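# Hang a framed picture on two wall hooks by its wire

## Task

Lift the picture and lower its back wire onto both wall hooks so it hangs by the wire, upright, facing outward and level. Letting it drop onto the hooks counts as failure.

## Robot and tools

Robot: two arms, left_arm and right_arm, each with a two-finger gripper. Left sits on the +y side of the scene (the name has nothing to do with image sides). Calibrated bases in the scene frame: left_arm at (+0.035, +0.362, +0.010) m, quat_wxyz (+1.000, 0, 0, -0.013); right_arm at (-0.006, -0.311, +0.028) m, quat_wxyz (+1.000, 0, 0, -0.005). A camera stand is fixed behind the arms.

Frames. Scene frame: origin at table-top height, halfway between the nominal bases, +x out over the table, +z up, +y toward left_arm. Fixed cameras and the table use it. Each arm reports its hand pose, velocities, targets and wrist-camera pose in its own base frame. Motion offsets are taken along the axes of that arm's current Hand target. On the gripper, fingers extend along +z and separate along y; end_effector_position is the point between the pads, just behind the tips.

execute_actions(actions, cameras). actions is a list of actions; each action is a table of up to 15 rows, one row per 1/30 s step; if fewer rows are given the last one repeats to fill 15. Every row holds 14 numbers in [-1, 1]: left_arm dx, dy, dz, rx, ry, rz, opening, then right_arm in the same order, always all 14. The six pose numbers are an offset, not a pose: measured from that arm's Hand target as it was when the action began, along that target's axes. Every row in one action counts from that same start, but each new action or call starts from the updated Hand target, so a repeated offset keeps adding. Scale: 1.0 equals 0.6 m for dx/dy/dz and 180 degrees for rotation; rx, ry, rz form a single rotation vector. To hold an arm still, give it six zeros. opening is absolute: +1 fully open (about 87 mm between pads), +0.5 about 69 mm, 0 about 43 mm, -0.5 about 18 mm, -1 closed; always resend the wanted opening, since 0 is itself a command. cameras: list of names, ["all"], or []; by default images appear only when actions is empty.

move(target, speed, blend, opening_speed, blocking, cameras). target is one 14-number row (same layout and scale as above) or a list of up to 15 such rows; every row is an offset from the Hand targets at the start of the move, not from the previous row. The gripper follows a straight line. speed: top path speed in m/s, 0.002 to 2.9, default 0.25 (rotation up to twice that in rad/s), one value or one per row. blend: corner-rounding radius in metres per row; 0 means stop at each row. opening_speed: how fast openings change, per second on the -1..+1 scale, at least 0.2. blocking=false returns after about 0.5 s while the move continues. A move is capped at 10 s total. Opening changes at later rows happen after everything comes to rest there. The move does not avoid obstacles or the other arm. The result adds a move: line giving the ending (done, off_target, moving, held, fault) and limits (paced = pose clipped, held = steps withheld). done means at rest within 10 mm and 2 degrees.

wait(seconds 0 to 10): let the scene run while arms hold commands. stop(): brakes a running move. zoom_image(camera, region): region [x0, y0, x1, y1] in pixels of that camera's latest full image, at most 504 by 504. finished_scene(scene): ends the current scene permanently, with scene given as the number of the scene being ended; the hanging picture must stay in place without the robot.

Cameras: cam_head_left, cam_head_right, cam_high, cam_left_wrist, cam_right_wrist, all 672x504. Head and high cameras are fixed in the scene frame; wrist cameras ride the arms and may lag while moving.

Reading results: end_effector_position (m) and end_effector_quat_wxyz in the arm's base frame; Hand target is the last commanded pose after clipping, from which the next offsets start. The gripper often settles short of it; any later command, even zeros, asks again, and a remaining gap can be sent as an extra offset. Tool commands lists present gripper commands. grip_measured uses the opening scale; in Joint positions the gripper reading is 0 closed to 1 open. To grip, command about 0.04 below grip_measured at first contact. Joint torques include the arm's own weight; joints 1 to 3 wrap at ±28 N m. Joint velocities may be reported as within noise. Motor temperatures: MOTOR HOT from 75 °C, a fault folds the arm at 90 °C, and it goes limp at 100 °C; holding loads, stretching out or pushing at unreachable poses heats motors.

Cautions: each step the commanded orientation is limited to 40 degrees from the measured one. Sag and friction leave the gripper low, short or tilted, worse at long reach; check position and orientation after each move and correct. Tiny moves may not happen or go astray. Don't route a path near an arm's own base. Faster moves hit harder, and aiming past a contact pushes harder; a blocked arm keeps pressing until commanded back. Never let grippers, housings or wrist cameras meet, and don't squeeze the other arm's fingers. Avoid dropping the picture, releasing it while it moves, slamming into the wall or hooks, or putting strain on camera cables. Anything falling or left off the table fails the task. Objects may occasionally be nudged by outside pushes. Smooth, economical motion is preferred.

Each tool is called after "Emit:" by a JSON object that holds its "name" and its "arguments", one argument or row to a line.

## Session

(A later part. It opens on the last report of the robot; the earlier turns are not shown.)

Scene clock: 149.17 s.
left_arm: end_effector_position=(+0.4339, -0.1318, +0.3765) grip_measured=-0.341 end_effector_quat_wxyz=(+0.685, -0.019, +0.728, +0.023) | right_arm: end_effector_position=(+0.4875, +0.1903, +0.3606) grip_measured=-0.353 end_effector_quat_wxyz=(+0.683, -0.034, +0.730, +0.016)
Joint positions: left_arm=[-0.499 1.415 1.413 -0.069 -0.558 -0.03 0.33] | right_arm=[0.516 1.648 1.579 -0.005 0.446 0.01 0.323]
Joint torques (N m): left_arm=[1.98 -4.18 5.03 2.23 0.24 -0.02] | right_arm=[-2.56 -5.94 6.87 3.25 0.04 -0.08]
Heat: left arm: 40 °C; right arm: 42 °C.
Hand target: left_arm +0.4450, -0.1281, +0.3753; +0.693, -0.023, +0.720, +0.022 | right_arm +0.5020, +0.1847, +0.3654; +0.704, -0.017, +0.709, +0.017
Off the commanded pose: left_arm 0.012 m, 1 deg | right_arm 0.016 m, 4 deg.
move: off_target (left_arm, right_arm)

Emit:
{"name": "move", "arguments": {
  "target": [
    [0.067,0.002,-0.002,0,0,0,-1,0.073,0.001,-0.002,0,0.01,0,-1],
    [0.108,0.002,-0.002,0,0,0,-1,0.115,0.001,-0.002,0,0.01,0,-1]
  ],
  "speed": 0.06,
  "cameras": ["cam_head_left","cam_head_right","cam_high"]
}}

Emit:
{"name": "zoom_image", "arguments": {
  "camera": "cam_head_left",
  "region": [200, 0, 520, 240]
}}

Emit:
{"name": "zoom_image", "arguments": {
  "camera": "cam_head_right",
  "region": [200, 0, 520, 240]
}}

Scene clock: 159.93 s.
left_arm: end_effector_position=(+0.4335, -0.1312, +0.3211) grip_measured=-0.342 end_effector_quat_wxyz=(+0.696, -0.024, +0.717, +0.017) | right_arm: end_effector_position=(+0.4876, +0.1915, +0.3081) grip_measured=-0.355 end_effector_quat_wxyz=(+0.690, -0.032, +0.723, +0.018)
Joint positions: left_arm=[-0.498 1.377 1.13 0.212 -0.556 -0.027 0.329] | right_arm=[0.52 1.634 1.335 0.246 0.448 0.005 0.323]
Joint torques (N m): left_arm=[1.66 -3.78 4.98 1.94 0.21 -0.05] | right_arm=[-2.69 -4.75 6.78 2.77 0.02 0.1]
Heat: left arm: 38 °C; right arm: 41 °C.
Hand target: left_arm +0.4413, -0.1271, +0.3107; +0.693, -0.023, +0.720, +0.022 | right_arm +0.5002, +0.1853, +0.2964; +0.693, -0.017, +0.720, +0.017
Off the commanded pose: left_arm 0.014 m, 1 deg | right_arm 0.018 m, 2 deg.
move: off_target (left_arm, right_arm)
Images, in order (width x height): cam_head_left 672x504, cam_head_right 672x504, cam_high 672x504.

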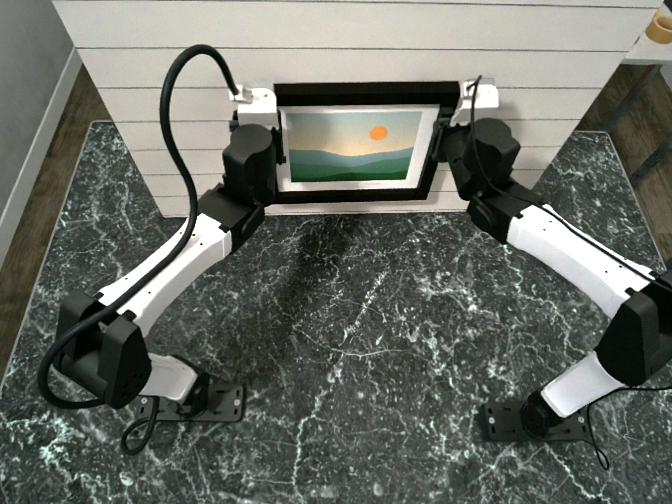

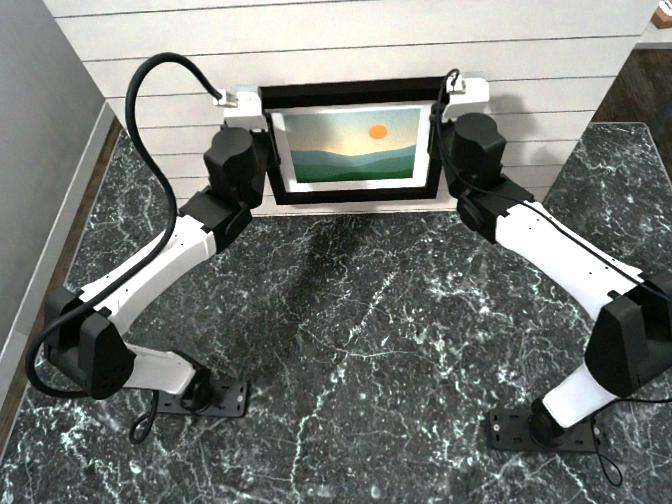

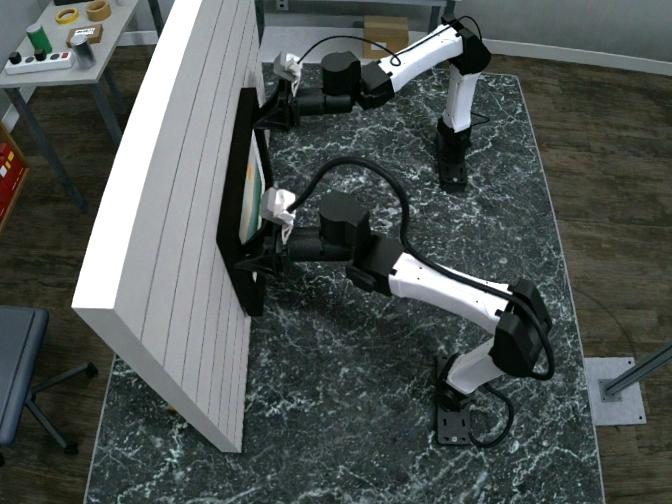

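Scaled by 1.575 from the camera's 672x504 image, which has a finer 960x720 frame.

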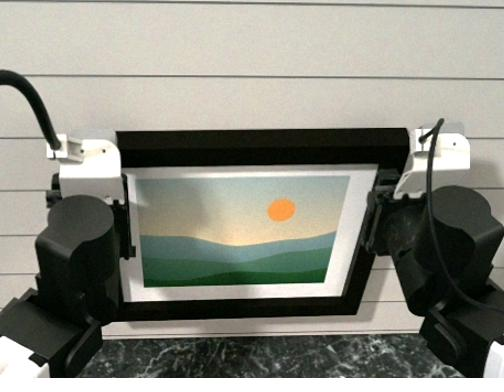

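Scaled by 1.575 from the camera's 672x504 image, which has a finer 960x720 frame.

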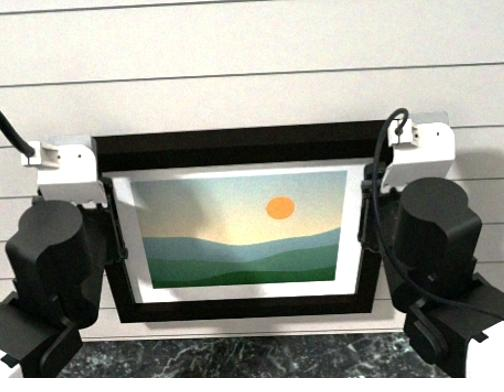

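Emit:
{"name": "move", "arguments": {
  "target": [0.033,0.002,-0.001,0,0,0,-1,0.038,0.001,-0.002,0,0,0,-1],
  "speed": 0.06
}}

Scene clock: 168.13 s.
left_arm: end_effector_position=(+0.4328, -0.1310, +0.3176) grip_measured=-0.344 end_effector_quat_wxyz=(+0.713, -0.028, +0.700, +0.010) | right_arm: end_effector_position=(+0.4868, +0.1913, +0.3052) grip_measured=-0.357 end_effector_quat_wxyz=(+0.711, -0.025, +0.702, +0.024)
Joint positions: left_arm=[-0.498 1.367 1.057 0.33 -0.552 -0.016 0.328] | right_arm=[0.523 1.628 1.256 0.386 0.454 -0.007 0.322]
Joint torques (N m): left_arm=[1.7 -3.07 4.29 1.51 0.19 -0.16] | right_arm=[-2.55 -3.71 5.98 2.18 0 0.22]
Heat: left arm: 38 °C; right arm: 40 °C.
Hand target: left_arm +0.4398, -0.1260, +0.2909; +0.693, -0.023, +0.720, +0.022 | right_arm +0.4982, +0.1857, +0.2736; +0.693, -0.017, +0.720, +0.017
Off the commanded pose: left_arm 0.028 m, 4 deg | right_arm 0.034 m, 3 deg.
move: off_target (left_arm, right_arm)

Emit:
{"name": "move", "arguments": {
  "target": [
    [-0.042,-0.008,-0.010,0,-0.02,0,-0.6,-0.049,0.009,-0.018,0,-0.02,0,-0.6],
    [-0.042,-0.008,-0.010,0,-0.02,0,-0.1,-0.049,0.009,-0.018,0,-0.02,0,-0.1]
  ],
  "speed": 0.05,
  "opening_speed": 0.3,
  "cameras": ["cam_head_left","cam_head_right","cam_high","cam_left_wrist","cam_right_wrist"]
}}

Emit:
{"name": "zoom_image", "arguments": {
  "camera": "cam_head_left",
  "region": [200, 0, 520, 240]
}}

Emit:
{"name": "zoom_image", "arguments": {
  "camera": "cam_head_right",
  "region": [200, 0, 520, 240]
}}

Scene clock: 182.60 s.
left_arm: end_effector_position=(+0.4318, -0.1261, +0.3190) grip_measured=-0.101 end_effector_quat_wxyz=(+0.714, -0.025, +0.699, +0.031) | right_arm: end_effector_position=(+0.4858, +0.1857, +0.3068) grip_measured=-0.101 end_effector_quat_wxyz=(+0.713, -0.009, +0.701, +0.006)
Joint positions: left_arm=[-0.501 1.366 1.057 0.335 -0.58 0.023 0.45] | right_arm=[0.531 1.628 1.256 0.392 0.509 -0.014 0.45]
Joint torques (N m): left_arm=[-0.1 -4.31 5.97 1.82 0.2 -0.15] | right_arm=[-0.69 -6.8 7.54 2.32 -0.29 -0.02]
Motor temperatures (°C): left_arm=[23 33 37 33 23 19 22] | right_arm=[20 27 38 35 20 21 21]
Heat: left arm: 37 °C; right arm: 38 °C.
Hand target: left_arm +0.4351, -0.1311, +0.3163; +0.716, -0.022, +0.698, +0.022 | right_arm +0.4883, +0.1906, +0.3035; +0.715, -0.016, +0.698, +0.017
Off the commanded pose: left_arm 0.007 m, 1 deg | right_arm 0.006 m, 1 deg.
move: done
camera_calibration:
cam_left_wrist: T_world_to_cam=[[0.0832583, -0.996523, 0.00300129, -0.162714], [-0.731264, -0.0631417, -0.679166, 0.551216], [0.676994, 0.0543515, -0.733979, 0.097178], [0, 0, 0, 1]] pos_world=[0.350843, -0.132625, 0.446182]
cam_right_wrist: T_world_to_cam=[[0.0215548, -0.999698, -0.0117743, 0.178296], [-0.749541, -0.0083652, -0.661905, 0.591422], [0.661607, 0.0230926, -0.749495, 0.0434623], [0, 0, 0, 1]] pos_world=[0.410697, 0.182186, 0.426139]

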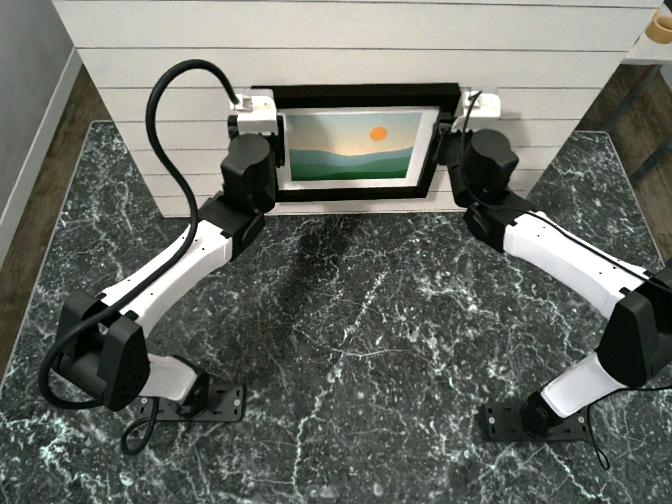

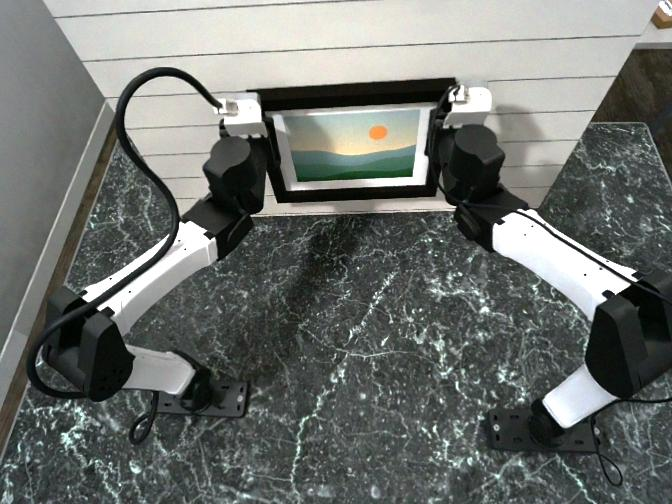

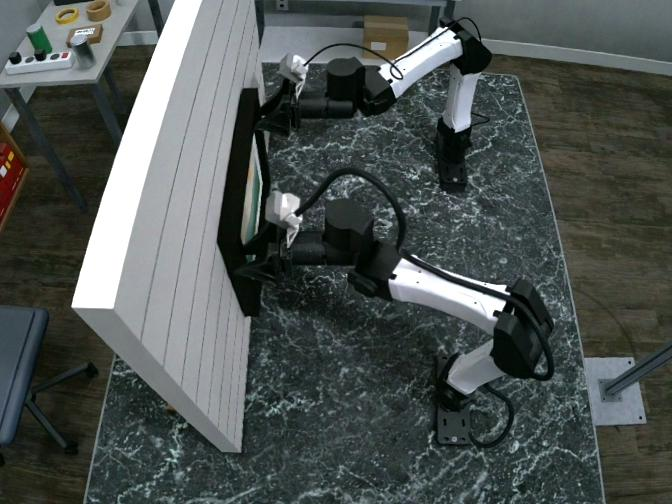

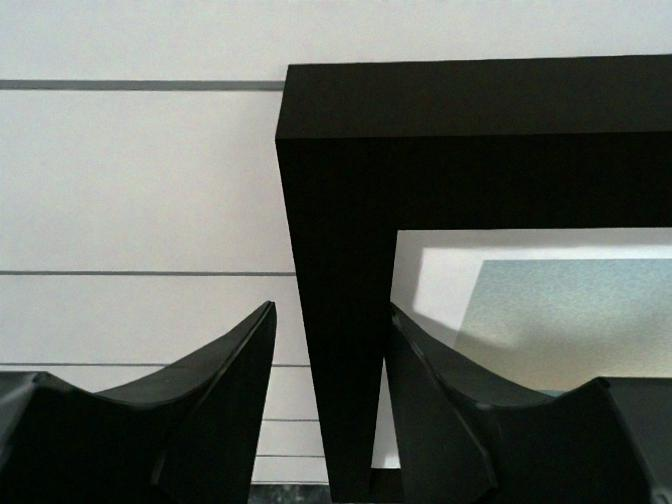

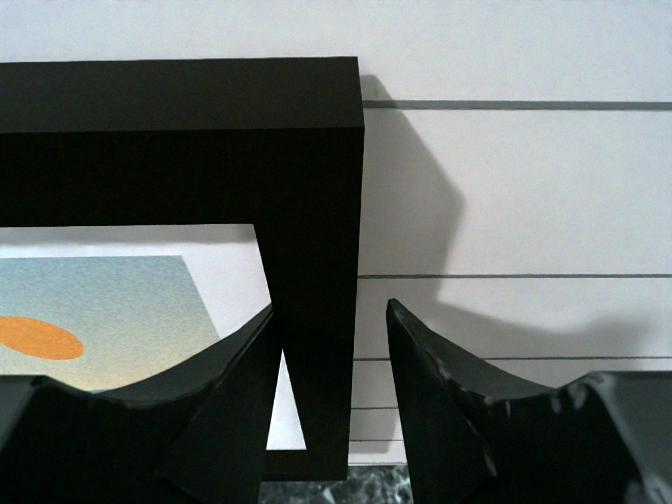

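Scaled by 1.575 from the camera's 672x504 image, which has a finer 960x720 frame.

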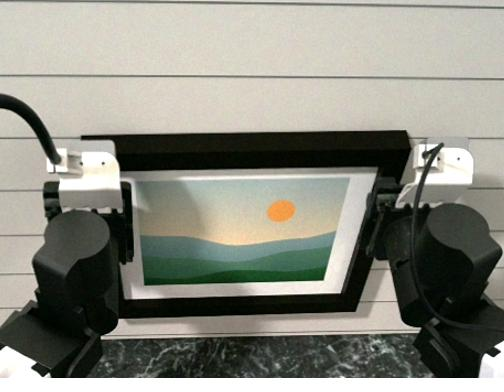

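Scaled by 1.575 from the camera's 672x504 image, which has a finer 960x720 frame.

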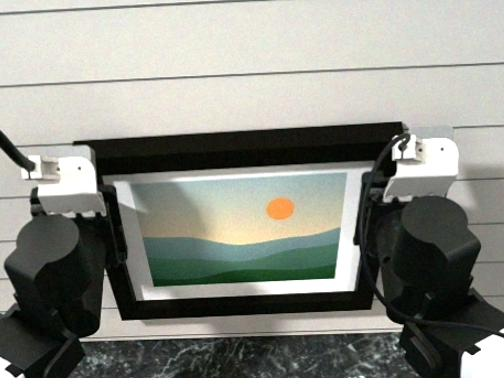

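Emit:
{"name": "move", "arguments": {
  "target": [
    [0,0,0,0,0,0,0.3,0,0,0,0,0,0,0.3],
    [0,0,-0.2,0,0,0,0.6,0,0,-0.2,0,0,0,0.6]
  ],
  "speed": [0.05,0.12],
  "opening_speed": 0.5,
  "cameras": ["cam_head_left","cam_head_right","cam_high","cam_left_wrist","cam_right_wrist"]
}}

Emit:
{"name": "zoom_image", "arguments": {
  "camera": "cam_head_left",
  "region": [200, 0, 520, 240]
}}

Emit:
{"name": "zoom_image", "arguments": {
  "camera": "cam_head_right",
  "region": [200, 0, 520, 240]
}}

Scene clock: 193.73 s.
left_arm: end_effector_position=(+0.3183, -0.1418, +0.3096) grip_measured=+0.600 end_effector_quat_wxyz=(+0.711, -0.013, +0.703, +0.024) | right_arm: end_effector_position=(+0.3737, +0.1879, +0.2970) grip_measured=+0.600 end_effector_quat_wxyz=(+0.712, -0.022, +0.702, +0.013)
Joint positions: left_arm=[-0.816 1.021 0.819 0.219 -0.868 0.029 0.8] | right_arm=[0.738 1.275 0.911 0.382 0.689 -0.024 0.8]
Joint torques (N m): left_arm=[-0.47 -3.81 5.38 1.68 -0.07 -0.08] | right_arm=[0.03 -6.94 6.89 1.96 0.07 0]
Heat: left arm: 37 °C; right arm: 38 °C.
Hand target: left_arm +0.3153, -0.1388, +0.3134; +0.716, -0.022, +0.698, +0.022 | right_arm +0.3685, +0.1850, +0.3006; +0.715, -0.016, +0.698, +0.017
Off the commanded pose: left_arm 0.006 m, 1 deg | right_arm 0.007 m, 1 deg.
move: done
camera_calibration:
cam_left_wrist: T_world_to_cam=[[0.0570755, -0.998357, -0.00503241, -0.158293], [-0.740718, -0.0389657, -0.670685, 0.464585], [0.669387, 0.0420073, -0.741725, 0.171107], [0, 0, 0, 1]] pos_world=[0.238625, -0.147118, 0.437708]
cam_right_wrist: T_world_to_cam=[[0.0481747, -0.998831, -0.00404067, 0.170492], [-0.751124, -0.0335604, -0.659308, 0.50557], [0.658401, 0.034797, -0.751862, 0.10988], [0, 0, 0, 1]] pos_world=[0.299187, 0.183437, 0.41663]

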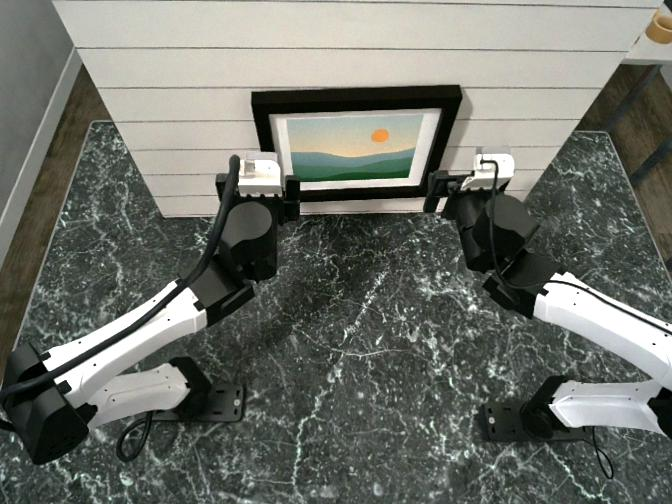

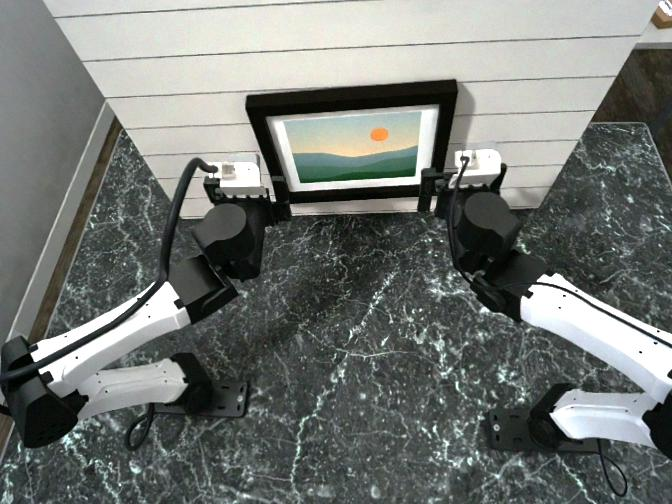

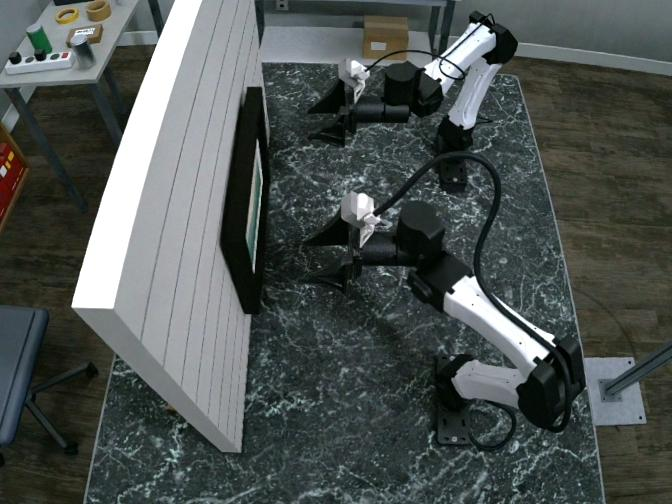

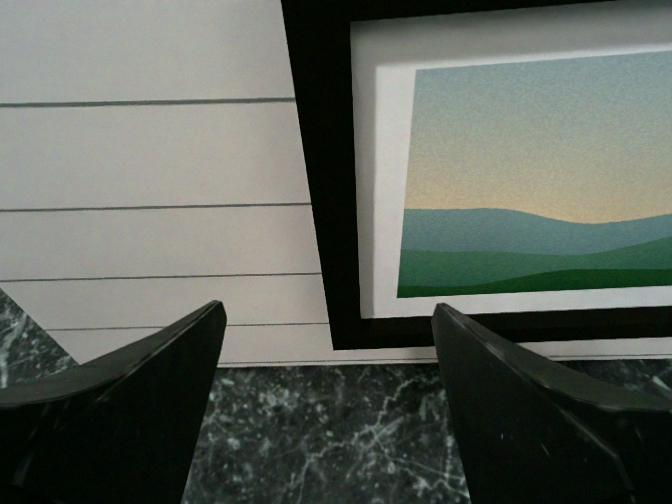

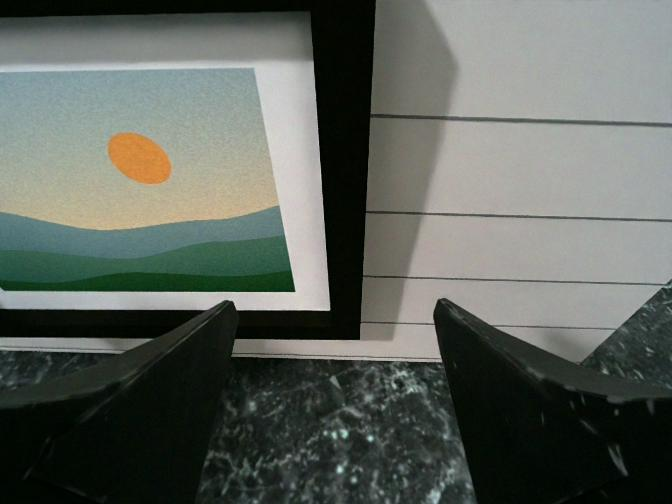

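Scaled by 1.575 from the camera's 672x504 image, which has a finer 960x720 frame.

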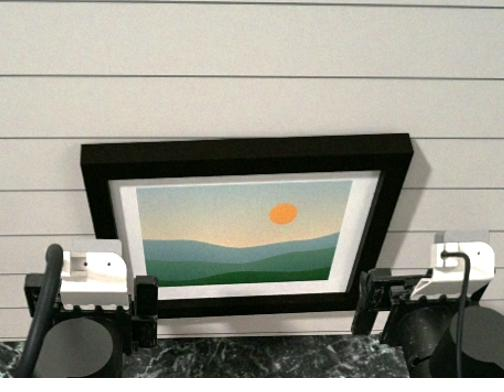

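Scaled by 1.575 from the camera's 672x504 image, which has a finer 960x720 frame.

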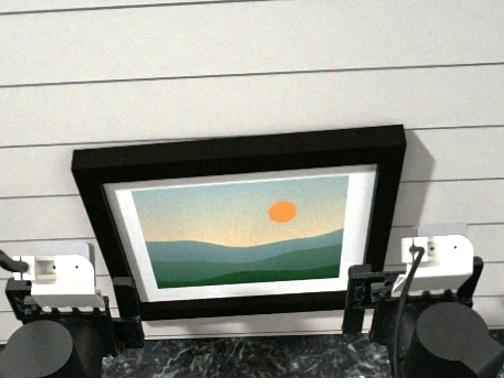

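Emit:
{"name": "move", "arguments": {
  "target": [0,0.024,0.185,0,0,0,0.4,0,-0.004,0.185,0,0,0,0.4],
  "speed": 0.12,
  "cameras": ["cam_left_wrist","cam_right_wrist"]
}}

Scene clock: 204.20 s.
left_arm: end_effector_position=(+0.4154, -0.1108, +0.2967) grip_measured=+0.400 end_effector_quat_wxyz=(+0.696, -0.013, +0.717, +0.045) | right_arm: end_effector_position=(+0.4710, +0.1833, +0.2814) grip_measured=+0.400 end_effector_quat_wxyz=(+0.697, -0.029, +0.716, +0.001)
Joint positions: left_arm=[-0.485 1.295 0.968 0.295 -0.568 0.029 0.7] | right_arm=[0.539 1.586 1.157 0.398 0.496 -0.024 0.7]
Joint torques (N m): left_arm=[0.57 -3.33 8.91 2.12 0.31 -0.21] | right_arm=[-0.85 -6.26 13.01 2.34 -0.07 0.07]
Heat: left arm: 36 °C; right arm: 38 °C.
Hand target: left_arm +0.4252, -0.1174, +0.3161; +0.716, -0.022, +0.698, +0.022 | right_arm +0.4793, +0.1879, +0.3032; +0.715, -0.016, +0.698, +0.017
Off the commanded pose: left_arm 0.023 m, 4 deg | right_arm 0.024 m, 4 deg.
move: off_target (left_arm, right_arm)
camera_calibration:
cam_left_wrist: T_world_to_cam=[[0.0873047, -0.995546, -0.035591, -0.136197], [-0.765963, -0.0442426, -0.64136, 0.530355], [0.636929, 0.0832552, -0.766414, 0.120552], [0, 0, 0, 1]] pos_world=[0.34134, -0.122163, 0.427694]
cam_right_wrist: T_world_to_cam=[[0.0424574, -0.998849, 0.0223288, 0.156366], [-0.777163, -0.0470626, -0.627537, 0.573982], [0.627865, 0.00929049, -0.778266, 0.0607985], [0, 0, 0, 1]] pos_world=[0.401266, 0.182635, 0.404021]
Images, in order (width x height): cam_left_wrist 672x504, cam_right_wrist 672x504.

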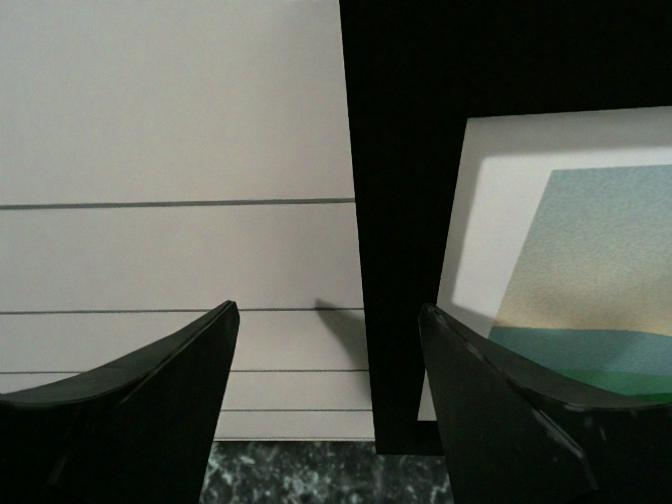

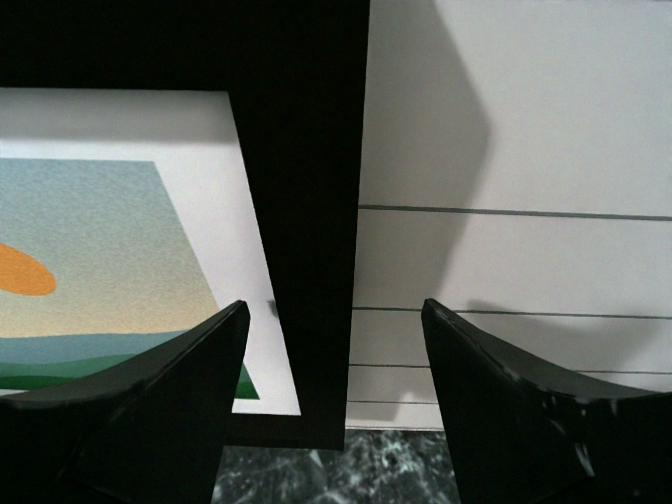

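Emit:
{"name": "move", "arguments": {
  "target": [
    [0,-0.033,0,0,0,0,0.4,0,0,0,0,0,0,0.4],
    [0,-0.033,0.028,0,0,0,0.3,0,0,0.028,0,0,0,0.3]
  ],
  "speed": 0.08,
  "cameras": ["cam_left_wrist","cam_right_wrist"]
}}

Scene clock: 215.30 s.
left_arm: end_effector_position=(+0.4335, -0.1363, +0.3002) grip_measured=+0.300 end_effector_quat_wxyz=(+0.699, -0.003, +0.714, +0.032) | right_arm: end_effector_position=(+0.4864, +0.1866, +0.2828) grip_measured=+0.300 end_effector_quat_wxyz=(+0.698, -0.031, +0.715, +0.006)
Joint positions: left_arm=[-0.515 1.391 1.047 0.321 -0.564 0.028 0.65] | right_arm=[0.521 1.639 1.214 0.397 0.47 -0.023 0.65]
Joint torques (N m): left_arm=[0.81 -3.93 8.87 2.05 0.04 -0.2] | right_arm=[-1.17 -6.41 13.38 2.29 -0.04 0.07]
Heat: left arm: 38 °C; right arm: 40 °C.
Hand target: left_arm +0.4432, -0.1360, +0.3166; +0.716, -0.022, +0.698, +0.022 | right_arm +0.4961, +0.1887, +0.3036; +0.715, -0.016, +0.698, +0.017
Off the commanded pose: left_arm 0.019 m, 4 deg | right_arm 0.023 m, 3 deg.
move: off_target (left_arm, right_arm); target 2's new opening was sent with right_arm's hand 0.023 m and 3 deg from that target
camera_calibration:
cam_left_wrist: T_world_to_cam=[[0.0533686, -0.998135, -0.0296271, -0.15038], [-0.761722, -0.0215073, -0.647547, 0.548374], [0.645702, 0.0571263, -0.76145, 0.104977], [0, 0, 0, 1]] pos_world=[0.357951, -0.144302, 0.430577]
cam_right_wrist: T_world_to_cam=[[0.0507684, -0.998535, 0.0187418, 0.155871], [-0.774935, -0.0512239, -0.629961, 0.587271], [0.629998, 0.0174585, -0.7764, 0.0490622], [0, 0, 0, 1]] pos_world=[0.416275, 0.184869, 0.405129]
Images, in order (width x height): cam_left_wrist 672x504, cam_right_wrist 672x504.

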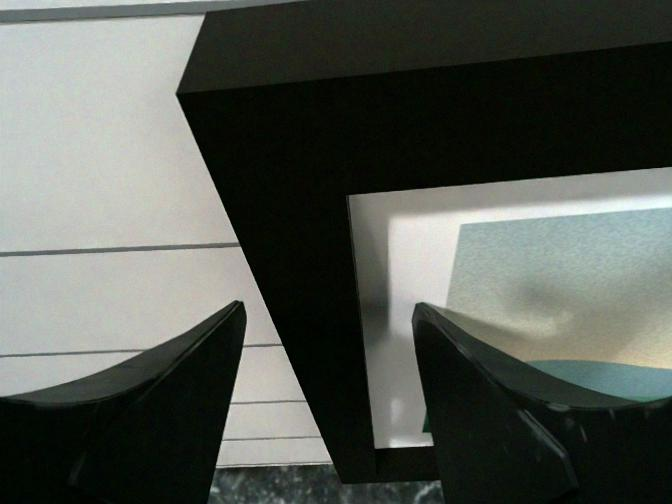

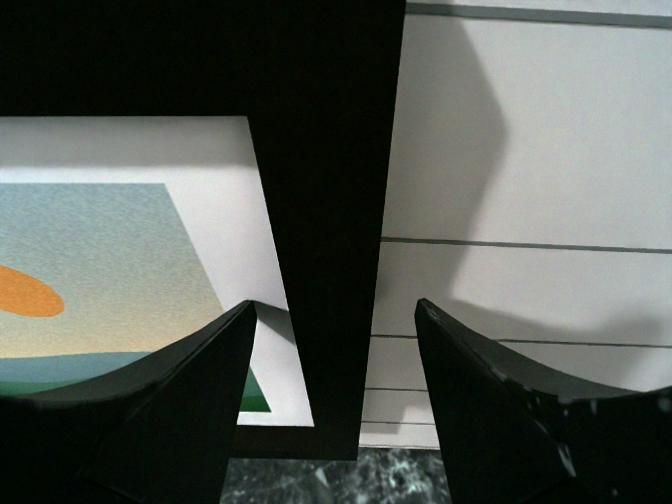

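Emit:
{"name": "move", "arguments": {
  "target": [
    [0,0,0,0,0,0,-1,0,0,0,0,0,0,-1],
    [-0.055,0,-0.005,0,0,0,-1,-0.035,0,-0.005,0,0,0,-1]
  ],
  "speed": 0.05,
  "opening_speed": 0.6,
  "cameras": ["cam_high"]
}}

Emit:
{"name": "zoom_image", "arguments": {
  "camera": "cam_high",
  "region": [180, 50, 420, 350]
}}

Scene clock: 224.27 s.
left_arm: end_effector_position=(+0.4316, -0.1349, +0.3094) grip_measured=-0.311 end_effector_quat_wxyz=(+0.679, +0.001, +0.733, +0.038) | right_arm: end_effector_position=(+0.4857, +0.1884, +0.2836) grip_measured=-0.360 end_effector_quat_wxyz=(+0.684, -0.028, +0.729, +0.011)
Joint positions: left_arm=[-0.514 1.391 1.14 0.161 -0.567 0.009 0.344] | right_arm=[0.521 1.639 1.259 0.307 0.465 0.009 0.32]
Joint torques (N m): left_arm=[0.13 -5.94 10.14 2.33 -0.03 -0.02] | right_arm=[-0.69 -8.79 14.43 2.43 0.08 -0.23]
Heat: left arm: 39 °C; right arm: 41 °C.
Hand target: left_arm +0.4394, -0.1362, +0.3495; +0.716, -0.022, +0.698, +0.022 | right_arm +0.4926, +0.1885, +0.3247; +0.716, -0.016, +0.698, +0.017
Off the commanded pose: left_arm 0.041 m, 7 deg | right_arm 0.042 m, 5 deg.
move: off_target (left_arm, right_arm)
Images, in order (width x height): cam_high 672x504.

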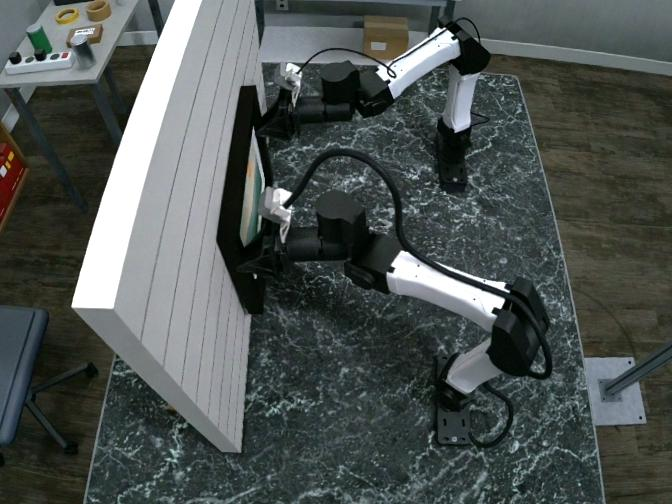

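Scaled by 1.680 from the camera's 672x504 image, which has a finer 960x720 frame.

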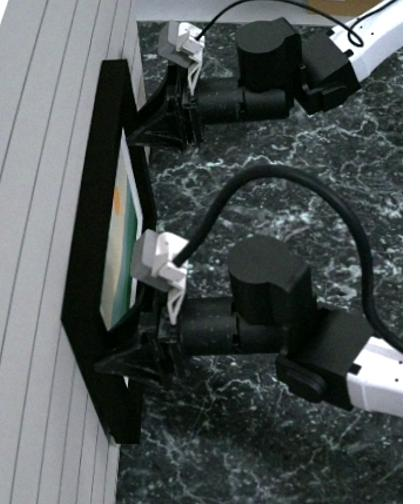

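Emit:
{"name": "move", "arguments": {
  "target": [
    [-0.022,0,0,0,0,0,-1,-0.026,0,0,0,0,0,-1],
    [-0.022,-0.02,0,0,0,0,-1,-0.026,-0.02,0,0,0,0,-1]
  ],
  "speed": 0.05,
  "cameras": ["cam_head_left","cam_head_right"]
}}

Emit:
{"name": "zoom_image", "arguments": {
  "camera": "cam_head_left",
  "region": [200, 0, 520, 240]
}}

Emit:
{"name": "zoom_image", "arguments": {
  "camera": "cam_head_right",
  "region": [200, 0, 520, 240]
}}

Scene clock: 231.43 s.
left_arm: end_effector_position=(+0.4289, -0.1366, +0.3176) grip_measured=-0.311 end_effector_quat_wxyz=(+0.670, -0.002, +0.741, +0.048) | right_arm: end_effector_position=(+0.4863, +0.1879, +0.2872) grip_measured=-0.360 end_effector_quat_wxyz=(+0.673, -0.030, +0.739, +0.015)
Joint positions: left_arm=[-0.531 1.399 1.203 0.077 -0.602 0.002 0.344] | right_arm=[0.513 1.639 1.303 0.23 0.449 0.027 0.32]
Joint torques (N m): left_arm=[-1.17 -4.98 10.67 2.64 -0.02 0.02] | right_arm=[-2.62 -11.15 13.41 2.63 -0.01 -0.41]
Heat: left arm: 41 °C; right arm: 42 °C.
Hand target: left_arm +0.4399, -0.1482, +0.3625; +0.715, -0.022, +0.698, +0.022 | right_arm +0.4928, +0.1765, +0.3402; +0.715, -0.016, +0.698, +0.017
Off the commanded pose: left_arm 0.048 m, 8 deg | right_arm 0.055 m, 7 deg.
move: off_target (left_arm, right_arm)
Images, in order (width x height): cam_head_left 672x504, cam_head_right 672x504.

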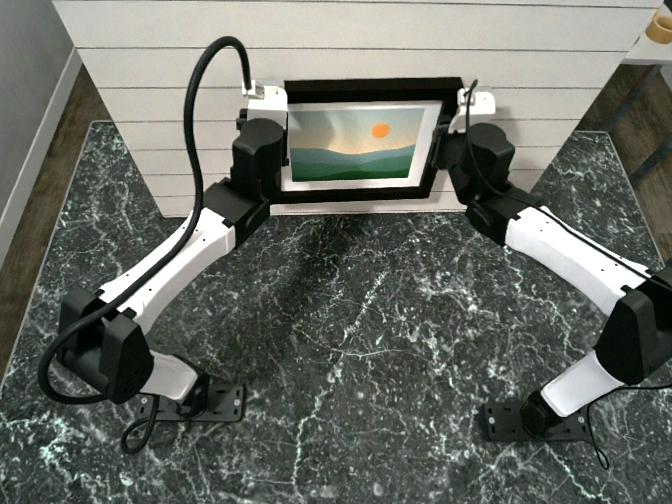

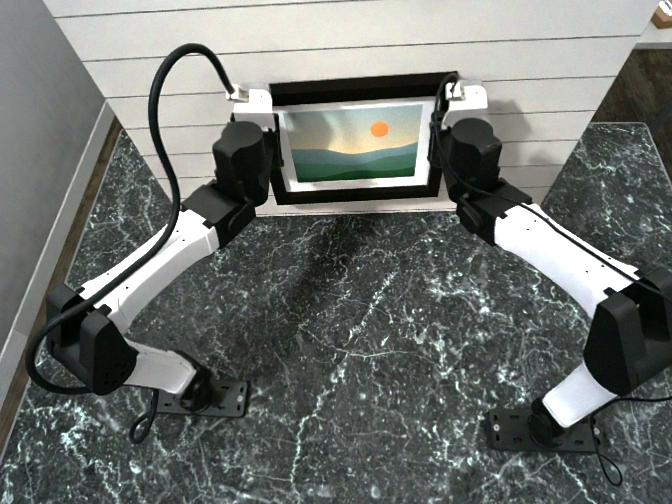

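Scaled by 1.575 from the camera's 672x504 image, which has a finer 960x720 frame.

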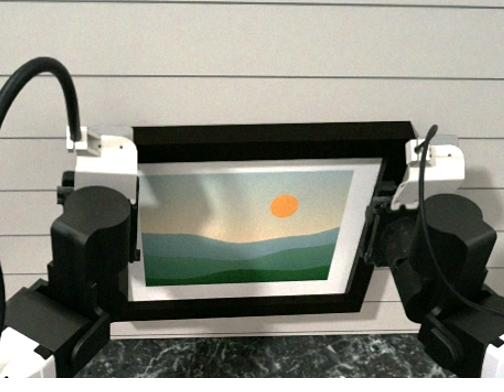

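Scaled by 1.575 from the camera's 672x504 image, which has a finer 960x720 frame.

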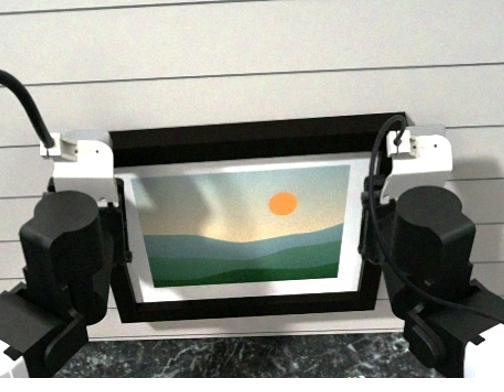

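Emit:
{"name": "move", "arguments": {
  "target": [
    [-0.028,-0.005,-0.006,0,0,0,-1,-0.035,-0.005,-0.006,0,0,0,-1],
    [-0.028,-0.02,-0.006,0,0,0,-1,-0.035,-0.02,-0.006,0,0,0,-1]
  ],
  "speed": 0.05
}}

Scene clock: 237.07 s.
left_arm: end_effector_position=(+0.4277, -0.1500, +0.3300) grip_measured=-0.315 end_effector_quat_wxyz=(+0.667, +0.000, +0.743, +0.050) | right_arm: end_effector_position=(+0.4865, +0.1747, +0.2947) grip_measured=-0.358 end_effector_quat_wxyz=(+0.662, -0.025, +0.749, +0.017)
Joint positions: left_arm=[-0.571 1.428 1.284 0.013 -0.641 -0.003 0.342] | right_arm=[0.479 1.619 1.34 0.144 0.417 0.047 0.321]
Joint torques (N m): left_arm=[-1.13 -5.96 10.78 2.64 -0.04 0.07] | right_arm=[-1.83 -12.37 14.31 2.69 0.08 -0.57]
Motor temperatures (°C): left_arm=[23 33 42 35 23 19 22] | right_arm=[20 30 43 35 20 21 21]
Heat: left arm: 42 °C; right arm: 43 °C.
Hand target: left_arm +0.4365, -0.1604, +0.3794; +0.716, -0.022, +0.698, +0.023 | right_arm +0.4893, +0.1642, +0.3610; +0.715, -0.016, +0.698, +0.017
Off the commanded pose: left_arm 0.051 m, 9 deg | right_arm 0.067 m, 8 deg.
move: off_target (left_arm, right_arm)

Emit:
{"name": "move", "arguments": {
  "target": [0,0.038,0,0,0,0,-1,-0.012,0.038,0,0,0,0,-1],
  "speed": 0.05
}}

Scene clock: 243.47 s.
left_arm: end_effector_position=(+0.4341, -0.1454, +0.3307) grip_measured=-0.313 end_effector_quat_wxyz=(+0.669, +0.002, +0.743, +0.036) | right_arm: end_effector_position=(+0.4814, +0.1790, +0.3062) grip_measured=-0.359 end_effector_quat_wxyz=(+0.663, -0.024, +0.748, +0.001)
Joint positions: left_arm=[-0.535 1.428 1.284 0.02 -0.582 -0.012 0.344] | right_arm=[0.509 1.617 1.383 0.098 0.471 0.031 0.321]
Joint torques (N m): left_arm=[0.8 -9.33 8.2 2.53 -0.03 0.16] | right_arm=[0.83 -9.35 16.18 2.88 0.1 -0.42]
Heat: left arm: 42 °C; right arm: 44 °C.
Hand target: left_arm +0.4351, -0.1378, +0.3793; +0.716, -0.022, +0.698, +0.022 | right_arm +0.4881, +0.1870, +0.3683; +0.715, -0.016, +0.698, +0.017
Off the commanded pose: left_arm 0.049 m, 8 deg | right_arm 0.063 m, 9 deg.
move: off_target (left_arm, right_arm)

Emit:
{"name": "move", "arguments": {
  "target": [
    [0,0.005,0.012,0,0,0,-1,0,0.005,0.014,0,0,0,-1],
    [0.09,0.005,0.012,0,0.02,0,-1,0.118,0.005,0.014,0,0.02,0,-1]
  ],
  "speed": 0.05,
  "cameras": ["cam_high","cam_head_left","cam_head_right"]
}}

Emit:
{"name": "zoom_image", "arguments": {
  "camera": "cam_head_left",
  "region": [200, 0, 520, 240]
}}

Emit:
{"name": "zoom_image", "arguments": {
  "camera": "cam_head_right",
  "region": [200, 0, 520, 240]
}}

Scene clock: 253.03 s.
left_arm: end_effector_position=(+0.4342, -0.1413, +0.3183) grip_measured=-0.323 end_effector_quat_wxyz=(+0.678, -0.006, +0.735, +0.026) | right_arm: end_effector_position=(+0.4867, +0.1818, +0.2940) grip_measured=-0.359 end_effector_quat_wxyz=(+0.672, -0.021, +0.740, +0.003)
Joint positions: left_arm=[-0.52 1.407 1.195 0.117 -0.564 -0.022 0.338] | right_arm=[0.511 1.636 1.329 0.199 0.476 0.026 0.32]
Joint torques (N m): left_arm=[2.03 -5.05 5.74 2.33 0.11 -0.1] | right_arm=[-0.32 -4.82 8.24 3.24 -0.1 -0.07]
Heat: left arm: 42 °C; right arm: 44 °C.
Hand target: left_arm +0.4435, -0.1342, +0.3256; +0.693, -0.023, +0.720, +0.022 | right_arm +0.4980, +0.1907, +0.2977; +0.693, -0.017, +0.720, +0.017
Off the commanded pose: left_arm 0.014 m, 3 deg | right_arm 0.015 m, 4 deg.
move: off_target (left_arm, right_arm)
Images, in order (width x height): cam_head_left 672x504, cam_head_right 672x504, cam_high 672x504.

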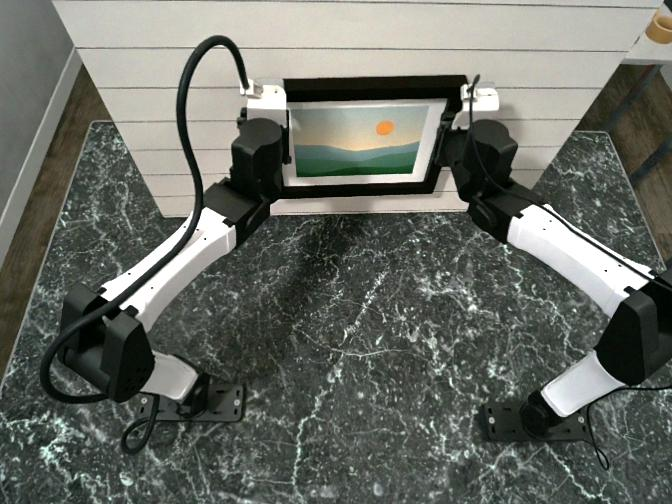

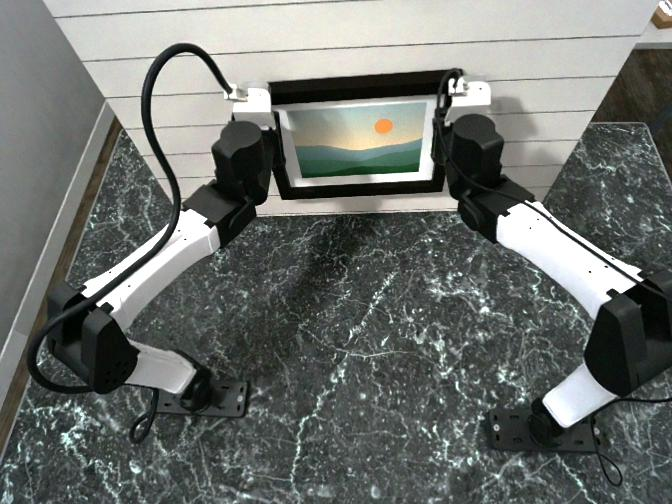

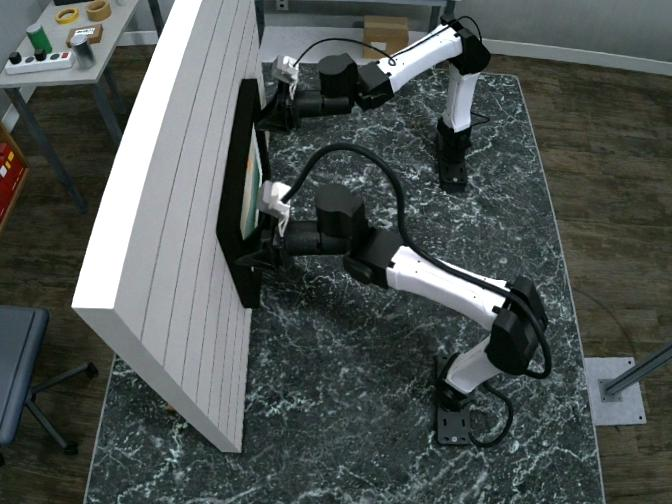

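Scaled by 1.575 from the camera's 672x504 image, which has a finer 960x720 frame.

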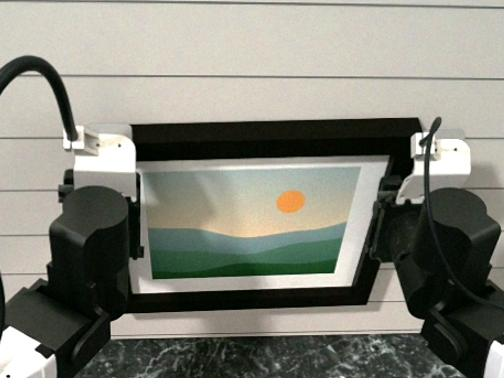

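Scaled by 1.575 from the camera's 672x504 image, which has a finer 960x720 frame.

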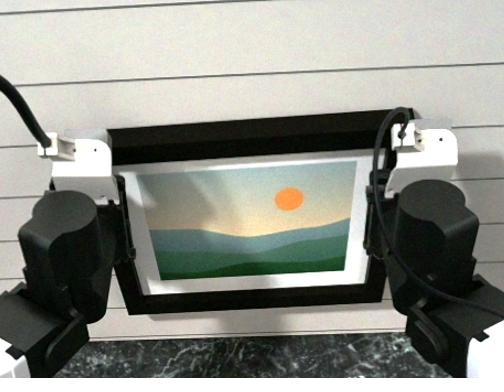

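Emit:
{"name": "move", "arguments": {
  "target": [
    [0.038,-0.002,0,0,0,0,-1,0.053,-0.002,0,0,0,0,-1],
    [0.070,-0.002,0,0,0,0,-1,0.085,-0.002,0,0,0,0,-1]
  ],
  "speed": 0.06
}}

Scene clock: 259.83 s.
left_arm: end_effector_position=(+0.4337, -0.1393, +0.3037) grip_measured=-0.340 end_effector_quat_wxyz=(+0.705, -0.020, +0.709, +0.013) | right_arm: end_effector_position=(+0.4864, +0.1835, +0.2760) grip_measured=-0.361 end_effector_quat_wxyz=(+0.707, -0.014, +0.707, +0.011)
Joint positions: left_arm=[-0.517 1.391 1.047 0.337 -0.565 -0.014 0.33] | right_arm=[0.518 1.642 1.165 0.477 0.483 -0.004 0.32]
Joint torques (N m): left_arm=[1.36 -2.8 4.77 1.81 0.08 -0.18] | right_arm=[-1.06 -2.82 6.68 2.36 -0.19 0.2]
Heat: left arm: 41 °C; right arm: 44 °C.
Hand target: left_arm +0.4420, -0.1355, +0.2834; +0.693, -0.023, +0.720, +0.022 | right_arm +0.4960, +0.1894, +0.2467; +0.693, -0.017, +0.720, +0.017
Off the commanded pose: left_arm 0.022 m, 2 deg | right_arm 0.031 m, 2 deg.
move: off_target (left_arm, right_arm)

Emit:
{"name": "move", "arguments": {
  "target": [
    [-0.032,-0.006,-0.014,0,-0.02,0,-0.6,-0.047,-0.010,-0.016,0,-0.02,0,-0.6],
    [-0.032,-0.006,-0.014,0,-0.02,0,0.3,-0.047,-0.010,-0.016,0,-0.02,0,0.3],
    [-0.032,-0.006,-0.214,0,-0.02,0,0.6,-0.047,-0.010,-0.216,0,-0.02,0,0.6]
  ],
  "speed": [0.05,0.05,0.12],
  "opening_speed": 0.5,
  "cameras": ["cam_head_left","cam_head_right","cam_high"]
}}

Emit:
{"name": "zoom_image", "arguments": {
  "camera": "cam_head_left",
  "region": [200, 0, 520, 240]
}}

Emit:
{"name": "zoom_image", "arguments": {
  "camera": "cam_head_right",
  "region": [200, 0, 520, 240]
}}

Scene clock: 273.37 s.
left_arm: end_effector_position=(+0.3180, -0.1504, +0.3036) grip_measured=+0.600 end_effector_quat_wxyz=(+0.711, -0.013, +0.703, +0.025) | right_arm: end_effector_position=(+0.3732, +0.1796, +0.2763) grip_measured=+0.600 end_effector_quat_wxyz=(+0.712, -0.022, +0.702, +0.013)
Joint positions: left_arm=[-0.845 1.048 0.807 0.259 -0.898 0.03 0.8] | right_arm=[0.716 1.265 0.821 0.461 0.667 -0.024 0.8]
Joint torques (N m): left_arm=[-0.47 -4.1 5.37 1.66 -0.07 -0.07] | right_arm=[0.09 -6.76 6.84 1.98 0.06 0.01]
Heat: left arm: 39 °C; right arm: 42 °C.
Hand target: left_arm +0.3149, -0.1473, +0.3075; +0.715, -0.022, +0.698, +0.022 | right_arm +0.3681, +0.1772, +0.2798; +0.715, -0.016, +0.698, +0.017
Off the commanded pose: left_arm 0.006 m, 1 deg | right_arm 0.007 m, 1 deg.
move: done
Images, in order (width x height): cam_head_left 672x504, cam_head_right 672x504, cam_high 672x504.

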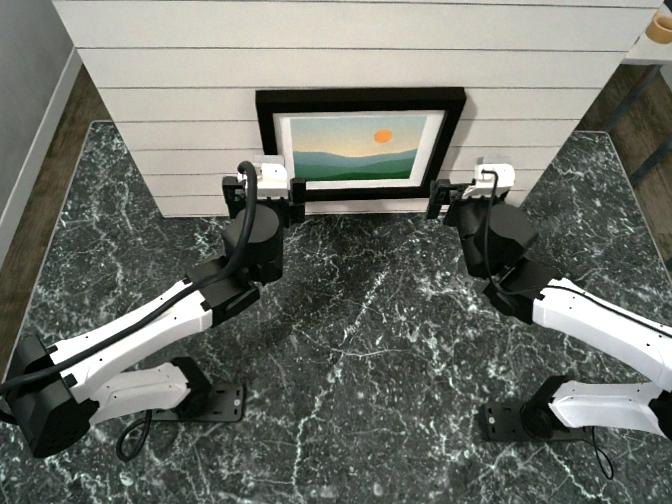

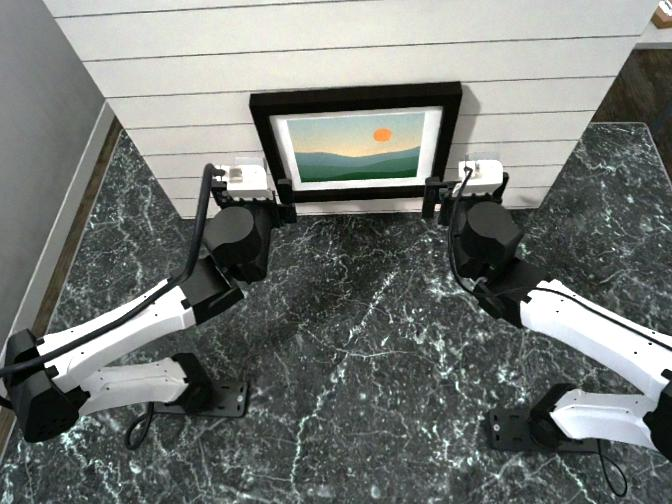

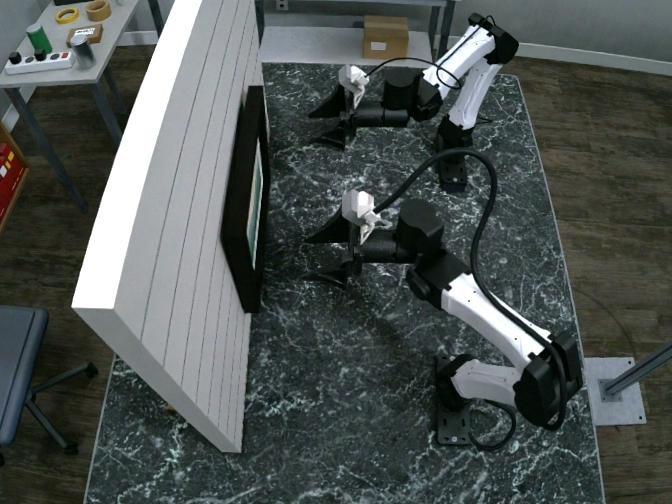

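Scaled by 1.575 from the camera's 672x504 image, which has a finer 960x720 frame.

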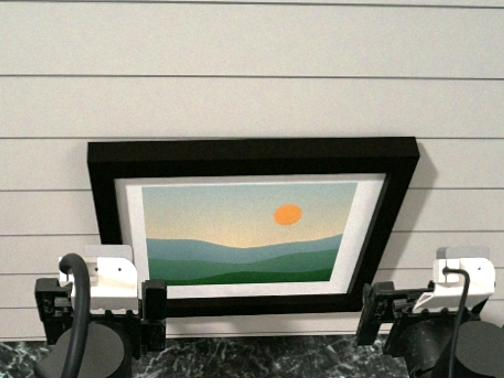

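Scaled by 1.575 from the camera's 672x504 image, which has a finer 960x720 frame.

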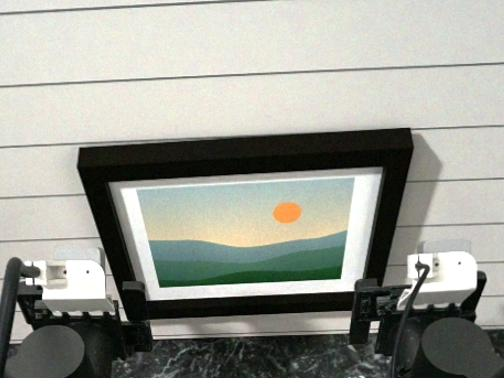

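Emit:
{"name": "finished_scene", "arguments": {
  "scene": 2
}}

The scene is finished: the task was done.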